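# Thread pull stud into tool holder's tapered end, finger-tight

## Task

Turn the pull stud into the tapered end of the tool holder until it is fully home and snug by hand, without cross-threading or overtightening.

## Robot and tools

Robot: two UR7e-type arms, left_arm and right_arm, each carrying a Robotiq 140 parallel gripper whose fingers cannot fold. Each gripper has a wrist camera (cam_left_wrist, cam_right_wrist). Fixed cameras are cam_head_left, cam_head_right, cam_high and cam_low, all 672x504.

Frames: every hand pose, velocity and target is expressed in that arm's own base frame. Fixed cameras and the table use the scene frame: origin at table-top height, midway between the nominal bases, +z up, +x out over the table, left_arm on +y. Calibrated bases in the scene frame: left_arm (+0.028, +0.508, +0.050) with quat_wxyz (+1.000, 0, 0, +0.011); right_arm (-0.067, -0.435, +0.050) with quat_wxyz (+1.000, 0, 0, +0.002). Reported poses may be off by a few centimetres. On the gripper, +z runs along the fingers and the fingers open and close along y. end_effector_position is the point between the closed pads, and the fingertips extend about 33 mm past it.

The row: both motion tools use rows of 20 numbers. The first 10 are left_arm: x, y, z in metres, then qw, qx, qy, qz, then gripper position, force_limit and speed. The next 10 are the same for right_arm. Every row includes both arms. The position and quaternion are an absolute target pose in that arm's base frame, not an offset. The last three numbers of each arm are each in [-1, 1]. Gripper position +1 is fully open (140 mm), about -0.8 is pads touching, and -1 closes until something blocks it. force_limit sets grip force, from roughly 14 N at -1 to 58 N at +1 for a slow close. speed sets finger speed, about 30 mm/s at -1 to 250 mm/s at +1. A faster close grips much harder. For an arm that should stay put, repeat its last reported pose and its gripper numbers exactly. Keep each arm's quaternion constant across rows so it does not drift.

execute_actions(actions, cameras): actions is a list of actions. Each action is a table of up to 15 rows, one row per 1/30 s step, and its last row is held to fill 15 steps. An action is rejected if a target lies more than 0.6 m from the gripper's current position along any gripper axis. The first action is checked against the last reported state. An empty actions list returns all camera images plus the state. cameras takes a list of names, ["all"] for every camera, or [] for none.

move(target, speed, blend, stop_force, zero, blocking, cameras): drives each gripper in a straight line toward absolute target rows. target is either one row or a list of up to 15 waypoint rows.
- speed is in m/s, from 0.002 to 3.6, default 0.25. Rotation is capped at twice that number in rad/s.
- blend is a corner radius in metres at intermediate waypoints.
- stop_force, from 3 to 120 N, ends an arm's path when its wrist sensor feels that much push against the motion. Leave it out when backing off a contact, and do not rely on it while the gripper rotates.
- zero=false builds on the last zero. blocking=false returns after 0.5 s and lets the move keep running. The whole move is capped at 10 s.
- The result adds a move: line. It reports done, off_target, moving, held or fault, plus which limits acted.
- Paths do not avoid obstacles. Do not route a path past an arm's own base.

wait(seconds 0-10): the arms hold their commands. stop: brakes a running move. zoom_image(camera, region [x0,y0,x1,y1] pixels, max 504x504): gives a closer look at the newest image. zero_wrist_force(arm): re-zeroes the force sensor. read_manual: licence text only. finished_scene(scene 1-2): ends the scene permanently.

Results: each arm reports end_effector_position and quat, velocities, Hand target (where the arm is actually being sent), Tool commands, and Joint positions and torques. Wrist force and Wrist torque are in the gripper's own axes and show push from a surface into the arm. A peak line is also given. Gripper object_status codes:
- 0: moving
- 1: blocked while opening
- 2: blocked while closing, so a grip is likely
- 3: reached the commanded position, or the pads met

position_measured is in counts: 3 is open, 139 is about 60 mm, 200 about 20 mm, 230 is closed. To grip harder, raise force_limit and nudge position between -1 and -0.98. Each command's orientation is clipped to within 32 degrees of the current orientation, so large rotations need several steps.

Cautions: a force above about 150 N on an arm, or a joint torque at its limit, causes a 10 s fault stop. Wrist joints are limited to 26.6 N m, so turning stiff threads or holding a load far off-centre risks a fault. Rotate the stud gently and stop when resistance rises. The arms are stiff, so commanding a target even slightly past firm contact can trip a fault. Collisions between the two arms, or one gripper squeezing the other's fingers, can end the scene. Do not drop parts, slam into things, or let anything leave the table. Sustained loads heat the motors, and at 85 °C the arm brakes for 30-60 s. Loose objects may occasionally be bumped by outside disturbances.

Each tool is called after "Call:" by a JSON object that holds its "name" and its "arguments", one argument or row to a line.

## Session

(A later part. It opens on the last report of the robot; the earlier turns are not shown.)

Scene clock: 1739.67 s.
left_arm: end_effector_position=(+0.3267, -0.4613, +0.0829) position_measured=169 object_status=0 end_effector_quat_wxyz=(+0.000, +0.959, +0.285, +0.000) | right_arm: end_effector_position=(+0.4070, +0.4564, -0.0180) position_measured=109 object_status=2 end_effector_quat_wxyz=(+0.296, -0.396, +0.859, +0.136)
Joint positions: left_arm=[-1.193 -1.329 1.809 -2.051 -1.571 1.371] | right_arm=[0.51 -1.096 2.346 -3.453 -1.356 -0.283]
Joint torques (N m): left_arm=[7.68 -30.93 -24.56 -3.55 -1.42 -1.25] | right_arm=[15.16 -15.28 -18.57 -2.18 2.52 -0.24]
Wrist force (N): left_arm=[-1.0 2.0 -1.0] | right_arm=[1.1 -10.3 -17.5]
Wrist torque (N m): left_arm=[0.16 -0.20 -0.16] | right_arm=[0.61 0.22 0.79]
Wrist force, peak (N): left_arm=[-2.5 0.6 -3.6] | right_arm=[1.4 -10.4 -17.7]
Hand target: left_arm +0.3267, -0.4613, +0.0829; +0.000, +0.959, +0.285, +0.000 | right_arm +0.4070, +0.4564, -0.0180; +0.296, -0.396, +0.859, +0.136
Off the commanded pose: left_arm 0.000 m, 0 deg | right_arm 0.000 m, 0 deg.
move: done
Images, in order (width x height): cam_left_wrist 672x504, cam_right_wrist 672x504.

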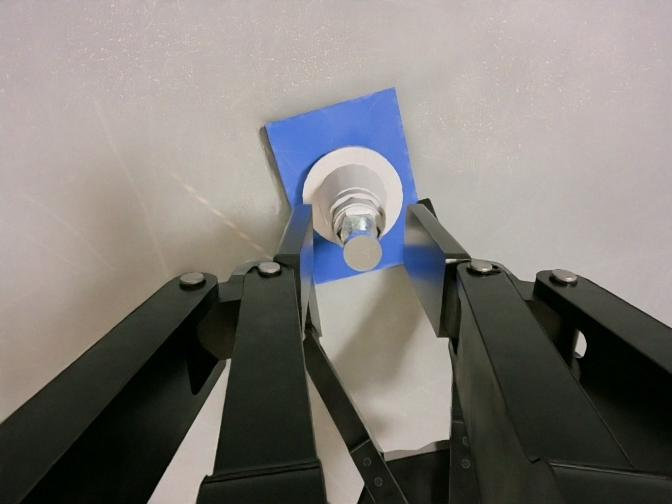

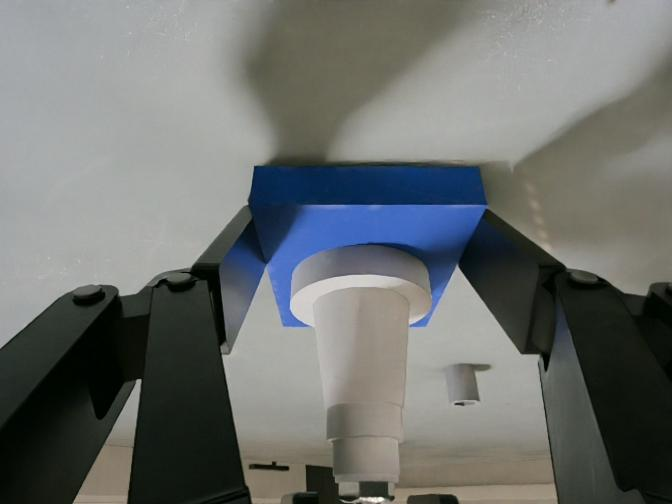

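Call:
{"name": "move", "arguments": {
  "target": [
    [0.32666, -0.46130, 0.0829, 0, 0.8523, 0.5230, 0, -0.32, -0.5, -0.5, 0.4070, 0.4564, -0.0180, 0.2956, -0.3957, 0.8585, 0.1362, -1, -0.2, -1],
    [0.32666, -0.46130, 0.0813, 0, 0.8523, 0.5230, 0, -0.32, -0.5, -0.5, 0.4070, 0.4564, -0.0180, 0.2956, -0.3957, 0.8585, 0.1362, -1, -0.2, -1]
  ],
  "speed": [0.2, 0.02],
  "blend": [0, 0],
  "cameras": ["cam_right_wrist", "cam_left_wrist"]
}}

Call:
{"name": "zoom_image", "arguments": {
  "camera": "cam_left_wrist",
  "region": [300, 180, 420, 280]
}}

Call:
{"name": "zoom_image", "arguments": {
  "camera": "cam_right_wrist",
  "region": [310, 400, 414, 504]
}}

Scene clock: 1755.37 s.
left_arm: end_effector_position=(+0.3267, -0.4613, +0.0812) position_measured=169 object_status=3 end_effector_quat_wxyz=(+0.000, +0.852, +0.523, +0.000) | right_arm: end_effector_position=(+0.4070, +0.4564, -0.0180) position_measured=109 object_status=2 end_effector_quat_wxyz=(+0.296, -0.396, +0.859, +0.136)
Joint positions: left_arm=[-1.193 -1.327 1.812 -2.055 -1.571 0.848] | right_arm=[0.51 -1.096 2.346 -3.453 -1.356 -0.283]
Joint torques (N m): left_arm=[-7.24 -36.53 -24.83 -1.96 1.9 -1.38] | right_arm=[16.08 -15.35 -18.34 -2.3 2.54 -0.11]
Wrist force (N): left_arm=[-0.9 1.8 -1.6] | right_arm=[1.3 -10.3 -17.5]
Wrist torque (N m): left_arm=[0.10 -0.18 -0.26] | right_arm=[0.62 0.18 0.79]
Wrist force, peak (N): left_arm=[-1.2 2.3 -1.3] | right_arm=[1.4 -10.3 -17.7]
Hand target: left_arm +0.3267, -0.4613, +0.0813; +0.000, +0.852, +0.523, +0.000 | right_arm +0.4070, +0.4564, -0.0180; +0.296, -0.396, +0.859, +0.136
Off the commanded pose: left_arm 0.000 m, 0 deg | right_arm 0.000 m, 0 deg.
move: done
Images, in order (width x height): cam_left_wrist 672x504, cam_right_wrist 672x504.

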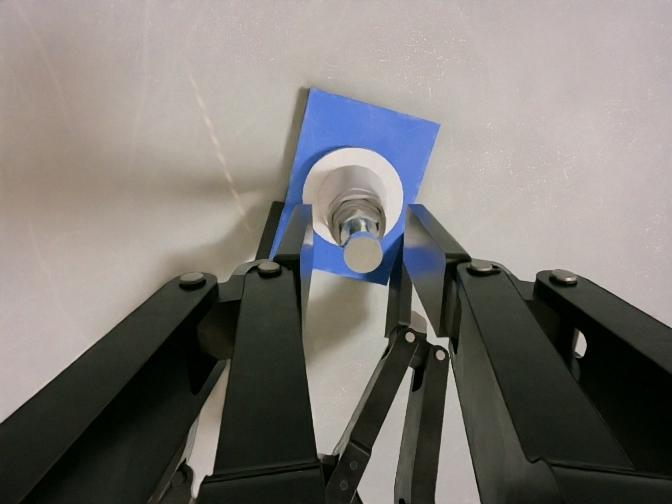

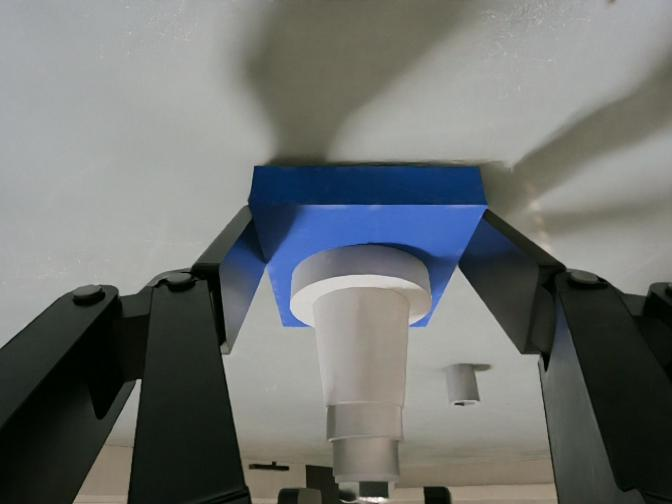

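Scaled by 4.200 from the camera's 672x504 image, which has a finer 960x720 frame.

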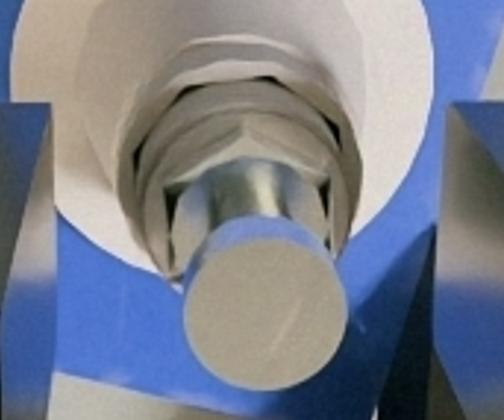

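Scaled by 4.846 from the camera's 672x504 image, which has a finer 960x720 frame.

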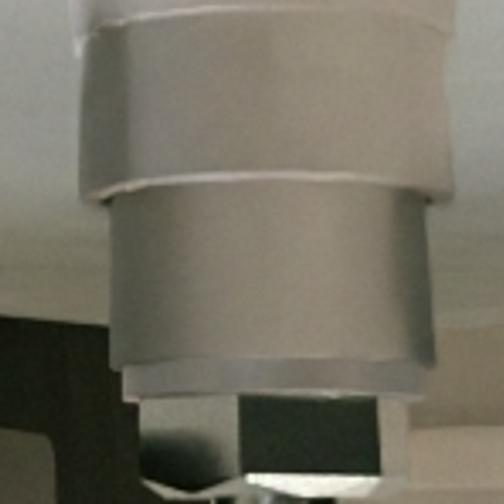

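Call:
{"name": "move", "arguments": {
  "target": [
    [0.32648, -0.46166, 0.0808, 0, 0.8523, 0.5230, 0, -0.32, -0.5, -0.5, 0.4070, 0.4564, -0.0180, 0.2956, -0.3957, 0.8585, 0.1362, -1, -0.2, -1],
    [0.32648, -0.46166, 0.0808, 0, 0.8523, 0.5230, 0, -1, 0.3, -1, 0.4070, 0.4564, -0.0180, 0.2956, -0.3957, 0.8585, 0.1362, -1, -0.2, -1]
  ],
  "speed": [0.02, 0.02],
  "blend": [0, 0],
  "cameras": ["cam_right_wrist", "cam_left_wrist"]
}}

Call:
{"name": "zoom_image", "arguments": {
  "camera": "cam_right_wrist",
  "region": [310, 400, 414, 504]
}}

Call:
{"name": "zoom_image", "arguments": {
  "camera": "cam_left_wrist",
  "region": [310, 180, 410, 280]
}}

Scene clock: 1779.77 s.
left_arm: end_effector_position=(+0.3265, -0.4617, +0.0808) position_measured=208 object_status=0 end_effector_quat_wxyz=(+0.000, +0.852, +0.523, +0.000) | right_arm: end_effector_position=(+0.4070, +0.4564, -0.0180) position_measured=109 object_status=2 end_effector_quat_wxyz=(+0.296, -0.396, +0.859, +0.136)
Joint positions: left_arm=[-1.193 -1.326 1.812 -2.056 -1.571 0.848] | right_arm=[0.51 -1.096 2.346 -3.453 -1.356 -0.283]
Joint torques (N m): left_arm=[-2 -25.16 -15.19 -3.26 1.3 -0.71] | right_arm=[15.75 -16.3 -18.59 -2.21 2.59 -0.12]
Wrist force (N): left_arm=[0.7 -0.4 -12.8] | right_arm=[1.1 -10.2 -17.6]
Wrist torque (N m): left_arm=[0.17 -0.15 -0.38] | right_arm=[0.63 0.22 0.78]
Wrist force, peak (N): left_arm=[0.8 -0.4 -13.1] | right_arm=[1.3 -10.3 -17.7]
Hand target: left_arm +0.3265, -0.4617, +0.0808; +0.000, +0.852, +0.523, +0.000 | right_arm +0.4070, +0.4564, -0.0180; +0.296, -0.396, +0.859, +0.136
Off the commanded pose: left_arm 0.000 m, 0 deg | right_arm 0.000 m, 0 deg.
move: done
Images, in order (width x height): cam_left_wrist 672x504, cam_right_wrist 672x504.

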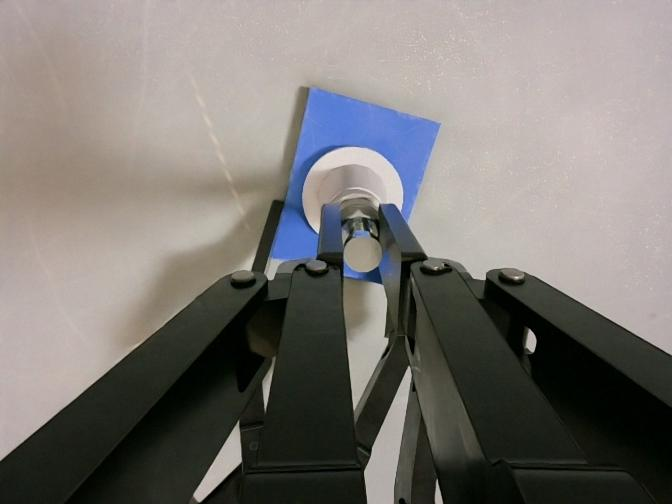

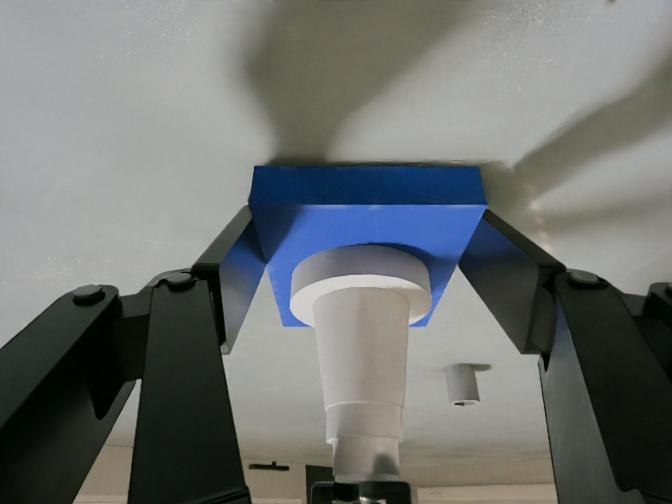

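Scaled by 4.846 from the camera's 672x504 image, which has a finer 960x720 frame.

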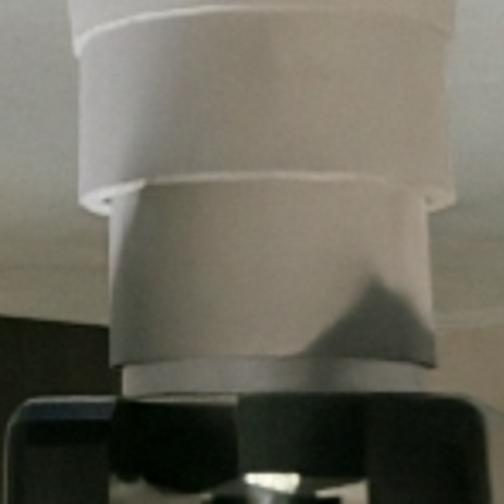

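Scaled by 5.040 from the camera's 672x504 image, which has a finer 960x720 frame.

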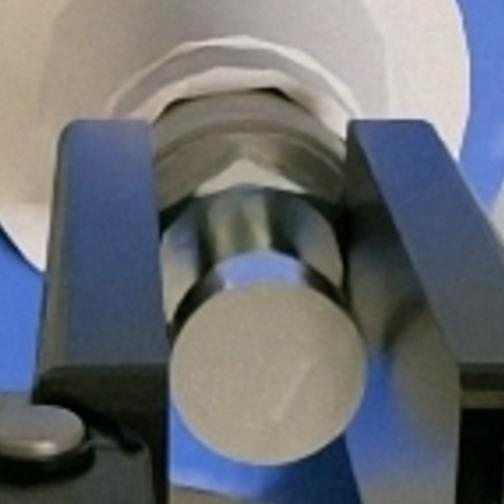

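Call:
{"name": "move", "arguments": {
  "target": [0.32648, -0.46166, 0.0810, 0, 0.8742, 0.4856, 0, -1, 0.3, -1, 0.4070, 0.4564, -0.0180, 0.2956, -0.3957, 0.8585, 0.1362, -1, -0.2, -1],
  "speed": 0.05
}}

Scene clock: 1785.20 s.
left_arm: end_effector_position=(+0.3265, -0.4616, +0.0810) position_measured=208 object_status=2 end_effector_quat_wxyz=(+0.000, +0.874, +0.486, +0.000) | right_arm: end_effector_position=(+0.4070, +0.4564, -0.0180) position_measured=109 object_status=2 end_effector_quat_wxyz=(+0.296, -0.396, +0.859, +0.136)
Joint positions: left_arm=[-1.193 -1.327 1.811 -2.056 -1.571 0.934] | right_arm=[0.51 -1.096 2.346 -3.453 -1.356 -0.283]
Joint torques (N m): left_arm=[4.68 -43.33 -29.81 -0.93 -0.94 -0.99] | right_arm=[15.51 -15.86 -19.11 -2.35 2.76 0.11]
Wrist force (N): left_arm=[-0.3 1.3 -2.9] | right_arm=[1.4 -10.2 -17.4]
Wrist torque (N m): left_arm=[0.10 -0.12 -1.03] | right_arm=[0.64 0.17 0.78]
Wrist force, peak (N): left_arm=[0.3 0.0 -13.6] | right_arm=[1.4 -10.5 -17.6]
Hand target: left_arm +0.3265, -0.4617, +0.0810; +0.000, +0.874, +0.486, +0.000 | right_arm +0.4070, +0.4564, -0.0180; +0.296, -0.396, +0.859, +0.136
Off the commanded pose: left_arm 0.000 m, 0 deg | right_arm 0.000 m, 0 deg.
move: done

Call:
{"name": "move", "arguments": {
  "target": [
    [0.32648, -0.46166, 0.0810, 0, 0.8612, 0.5083, 0, -1, 0.3, -1, 0.4070, 0.4564, -0.0180, 0.2956, -0.3957, 0.8585, 0.1362, -1, -0.2, -1],
    [0.32648, -0.46166, 0.0810, 0, 0.8612, 0.5083, 0, -0.3, 0.3, -0.8, 0.4070, 0.4564, -0.0180, 0.2956, -0.3957, 0.8585, 0.1362, -1, -0.2, -1],
    [0.32648, -0.46166, 0.155, 0, 0.8612, 0.5083, 0, -0.3, 0.3, -0.8, 0.4070, 0.4564, -0.0180, 0.2956, -0.3957, 0.8585, 0.1362, -1, -0.2, -1]
  ],
  "speed": [0.05, 0.05, 0.08],
  "blend": [0, 0, 0],
  "cameras": ["cam_right_wrist", "cam_left_wrist"]
}}

Call:
{"name": "zoom_image", "arguments": {
  "camera": "cam_right_wrist",
  "region": [310, 400, 414, 504]
}}

Call:
{"name": "zoom_image", "arguments": {
  "camera": "cam_left_wrist",
  "region": [280, 140, 440, 280]
}}

Scene clock: 1808.67 s.
left_arm: end_effector_position=(+0.3265, -0.4617, +0.1551) position_measured=167 object_status=3 end_effector_quat_wxyz=(+0.000, +0.861, +0.508, +0.000) | right_arm: end_effector_position=(+0.4070, +0.4564, -0.0180) position_measured=109 object_status=2 end_effector_quat_wxyz=(+0.296, -0.396, +0.859, +0.136)
Joint positions: left_arm=[-1.193 -1.394 1.691 -1.868 -1.571 0.882] | right_arm=[0.51 -1.096 2.346 -3.453 -1.356 -0.283]
Joint torques (N m): left_arm=[-3.48 -23.03 -17.32 -5.48 1.76 -1.47] | right_arm=[15.45 -16.39 -19.01 -2.27 2.68 0.04]
Wrist force (N): left_arm=[-1.0 2.0 -1.6] | right_arm=[1.3 -10.4 -17.6]
Wrist torque (N m): left_arm=[0.14 -0.18 -0.18] | right_arm=[0.61 0.19 0.78]
Wrist force, peak (N): left_arm=[-0.3 4.4 4.9] | right_arm=[1.4 -10.4 -17.7]
Hand target: left_arm +0.3265, -0.4617, +0.1550; +0.000, +0.861, +0.508, +0.000 | right_arm +0.4070, +0.4564, -0.0180; +0.296, -0.396, +0.859, +0.136
Off the commanded pose: left_arm 0.000 m, 0 deg | right_arm 0.000 m, 0 deg.
move: done
Images, in order (width x height): cam_left_wrist 672x504, cam_right_wrist 672x504.

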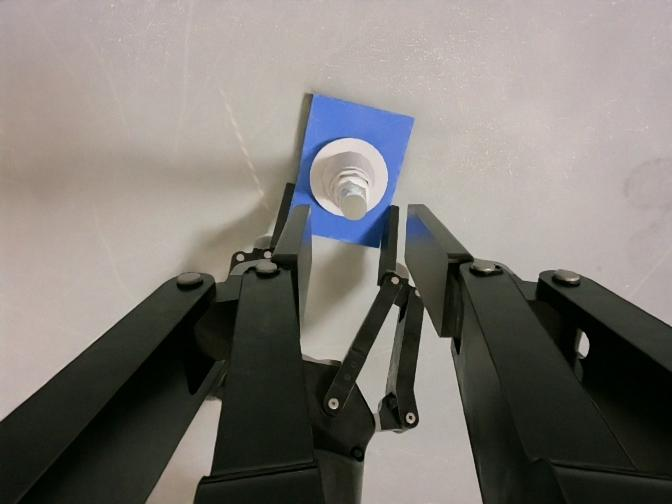

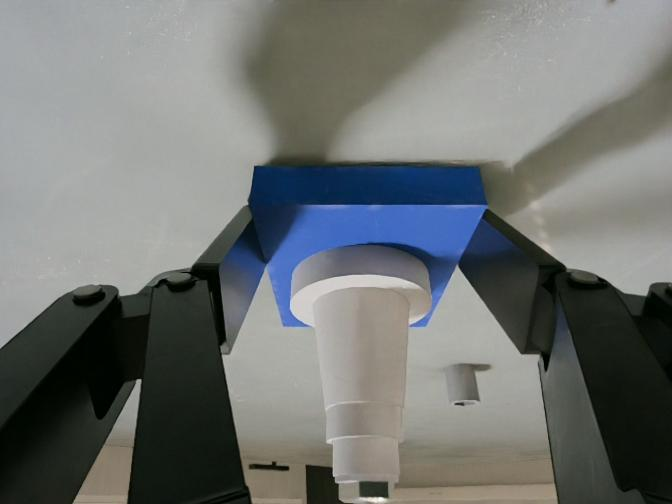

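Scaled by 4.846 from the camera's 672x504 image, which has a finer 960x720 frame.

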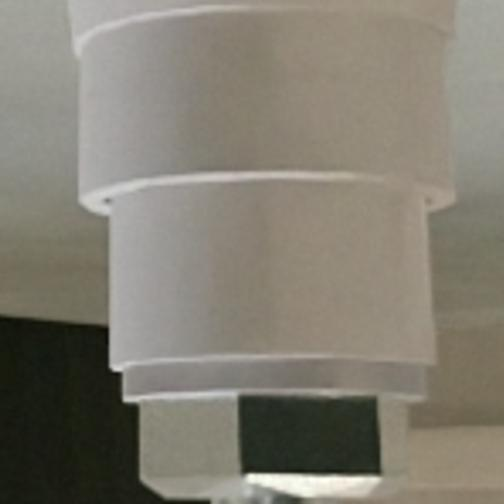

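Scaled by 3.150 from the camera's 672x504 image, which has a finer 960x720 frame.

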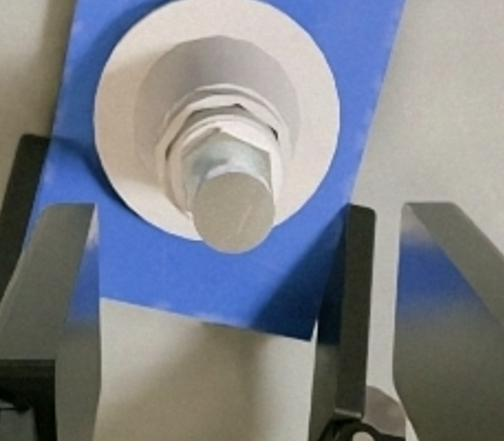

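Call:
{"name": "execute_actions", "arguments": {
  "actions": [
    [[0.32648, -0.46166, 0.155, 0, 0.8612, 0.5083, 0, -0.3, 0.3, -0.8, 0.4070, 0.4564, -0.0180, 0.2956, -0.3957, 0.8585, 0.1362, 0.43, 1, -0.5]],
    [[0.32648, -0.46166, 0.155, 0, 0.8612, 0.5083, 0, -0.3, 0.3, -0.8, 0.4070, 0.4564, -0.0180, 0.2956, -0.3957, 0.8585, 0.1362, 0.43, 1, -0.5]]
  ],
  "cameras": ["cam_right_wrist"]
}}

Scene clock: 1843.23 s.
left_arm: end_effector_position=(+0.3265, -0.4617, +0.1550) position_measured=167 object_status=3 end_effector_quat_wxyz=(+0.000, +0.861, +0.508, +0.000) | right_arm: end_effector_position=(+0.4070, +0.4564, -0.0180) position_measured=75 object_status=3 end_effector_quat_wxyz=(+0.296, -0.396, +0.859, +0.136)
Joint positions: left_arm=[-1.193 -1.394 1.691 -1.868 -1.571 0.882] | right_arm=[0.51 -1.096 2.346 -3.453 -1.356 -0.283]
Joint torques (N m): left_arm=[-6.8 -24.64 -17.31 -1.41 -1.96 -1.49] | right_arm=[-10.17 -32.47 -16.6 -2.42 -1.85 0.17]
Wrist force (N): left_arm=[-1.0 2.0 -1.5] | right_arm=[-3.0 -0.5 -0.3]
Wrist torque (N m): left_arm=[0.15 -0.18 -0.19] | right_arm=[-0.15 0.19 0.52]
Wrist force, peak (N): left_arm=[-1.0 2.2 -2.0] | right_arm=[1.4 -10.5 -17.7]
Hand target: left_arm +0.3265, -0.4617, +0.1550; +0.000, +0.861, +0.508, +0.000 | right_arm +0.4070, +0.4564, -0.0180; +0.296, -0.396, +0.859, +0.136
Off the commanded pose: left_arm 0.000 m, 0 deg | right_arm 0.000 m, 0 deg.
Step readings (end_effector_position of left_arm | right_arm):
0: (+0.3265, -0.4617, +0.1550) | (+0.4070, +0.4564, -0.0180)
1: (+0.3265, -0.4617, +0.1550) | (+0.4070, +0.4564, -0.0180)
2: (+0.3265, -0.4617, +0.1550) | (+0.4070, +0.4564, -0.0180)
4: (+0.3265, -0.4617, +0.1550) | (+0.4069, +0.4565, -0.0180)
8: (+0.3265, -0.4617, +0.1550) | (+0.4069, +0.4565, -0.0180)
15: (+0.3265, -0.4617, +0.1550) | (+0.4069, +0.4565, -0.0180)
16: (+0.3265, -0.4617, +0.1550) | (+0.4069, +0.4565, -0.0180)
17: (+0.3265, -0.4617, +0.1550) | (+0.4069, +0.4565, -0.0180)
19: (+0.3265, -0.4617, +0.1550) | (+0.4069, +0.4565, -0.0180)
23: (+0.3265, -0.4617, +0.1550) | (+0.4069, +0.4564, -0.0180)
30: (+0.3265, -0.4617, +0.1550) | (+0.4070, +0.4564, -0.0180)
Images, in order (width x height): cam_right_wrist 672x504.

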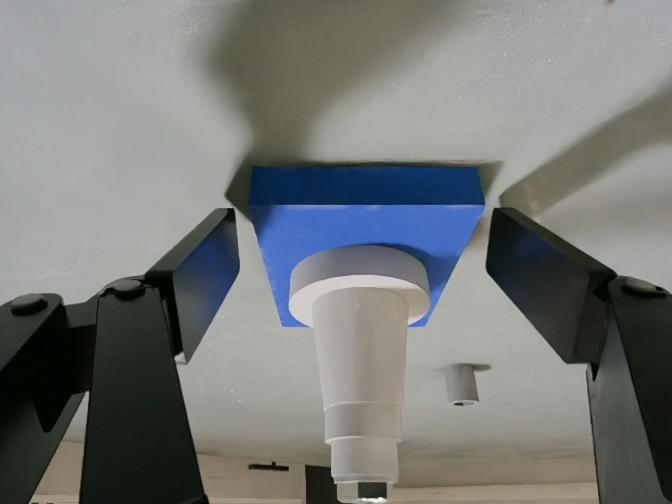

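Call:
{"name": "move", "arguments": {
  "target": [0.32648, -0.46166, 0.20, 0, 0.8612, 0.5083, 0, -0.3, 0.3, -0.8, 0.3587, 0.3975, 0.0756, 0.2956, -0.3957, 0.8585, 0.1362, 0.43, 1, -0.5],
  "speed": 0.15,
  "cameras": ["cam_right_wrist", "cam_head_left"]
}}

Scene clock: 1849.27 s.
left_arm: end_effector_position=(+0.3265, -0.4617, +0.2001) position_measured=167 object_status=3 end_effector_quat_wxyz=(+0.000, +0.861, +0.508, +0.000) | right_arm: end_effector_position=(+0.3587, +0.3975, +0.0755) position_measured=75 object_status=3 end_effector_quat_wxyz=(+0.296, -0.396, +0.859, +0.136)
Joint positions: left_arm=[-1.193 -1.419 1.603 -1.754 -1.571 0.882] | right_arm=[0.424 -1.536 2.508 -3.158 -1.305 -0.355]
Joint torques (N m): left_arm=[-4.88 -21.8 -17.71 -5.35 -1.14 -1.49] | right_arm=[9.04 -27.45 -25.7 -3.01 -1.81 1.45]
Wrist force (N): left_arm=[-1.0 1.9 -1.6] | right_arm=[-2.8 -0.4 -0.5]
Wrist torque (N m): left_arm=[0.13 -0.18 -0.19] | right_arm=[-0.15 0.11 0.69]
Wrist force, peak (N): left_arm=[-0.9 2.1 -2.5] | right_arm=[-3.1 -0.3 -2.5]
Hand target: left_arm +0.3265, -0.4617, +0.2000; +0.000, +0.861, +0.508, +0.000 | right_arm +0.3587, +0.3975, +0.0756; +0.296, -0.396, +0.859, +0.136
Off the commanded pose: left_arm 0.000 m, 0 deg | right_arm 0.000 m, 0 deg.
move: done
Images, in order (width x height): cam_head_left 672x504, cam_right_wrist 672x504.

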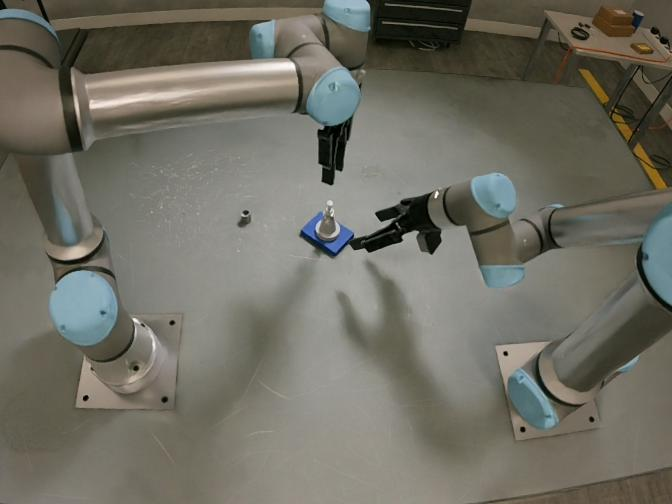

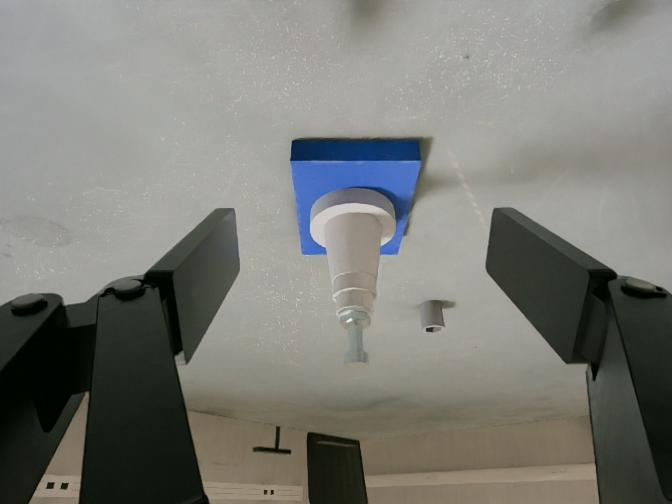

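Call:
{"name": "zoom_image", "arguments": {
  "camera": "cam_right_wrist",
  "region": [290, 230, 420, 390]
}}

Scaled by 3.150 from the camera's 672x504 image, which has a finer 960x720 frame.

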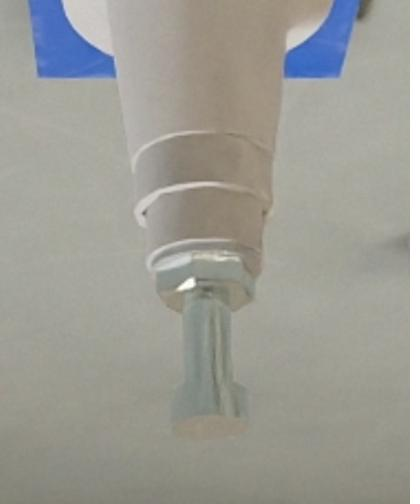

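Call:
{"name": "finished_scene", "arguments": {
  "scene": 1
}}

The scene is finished: the task was done.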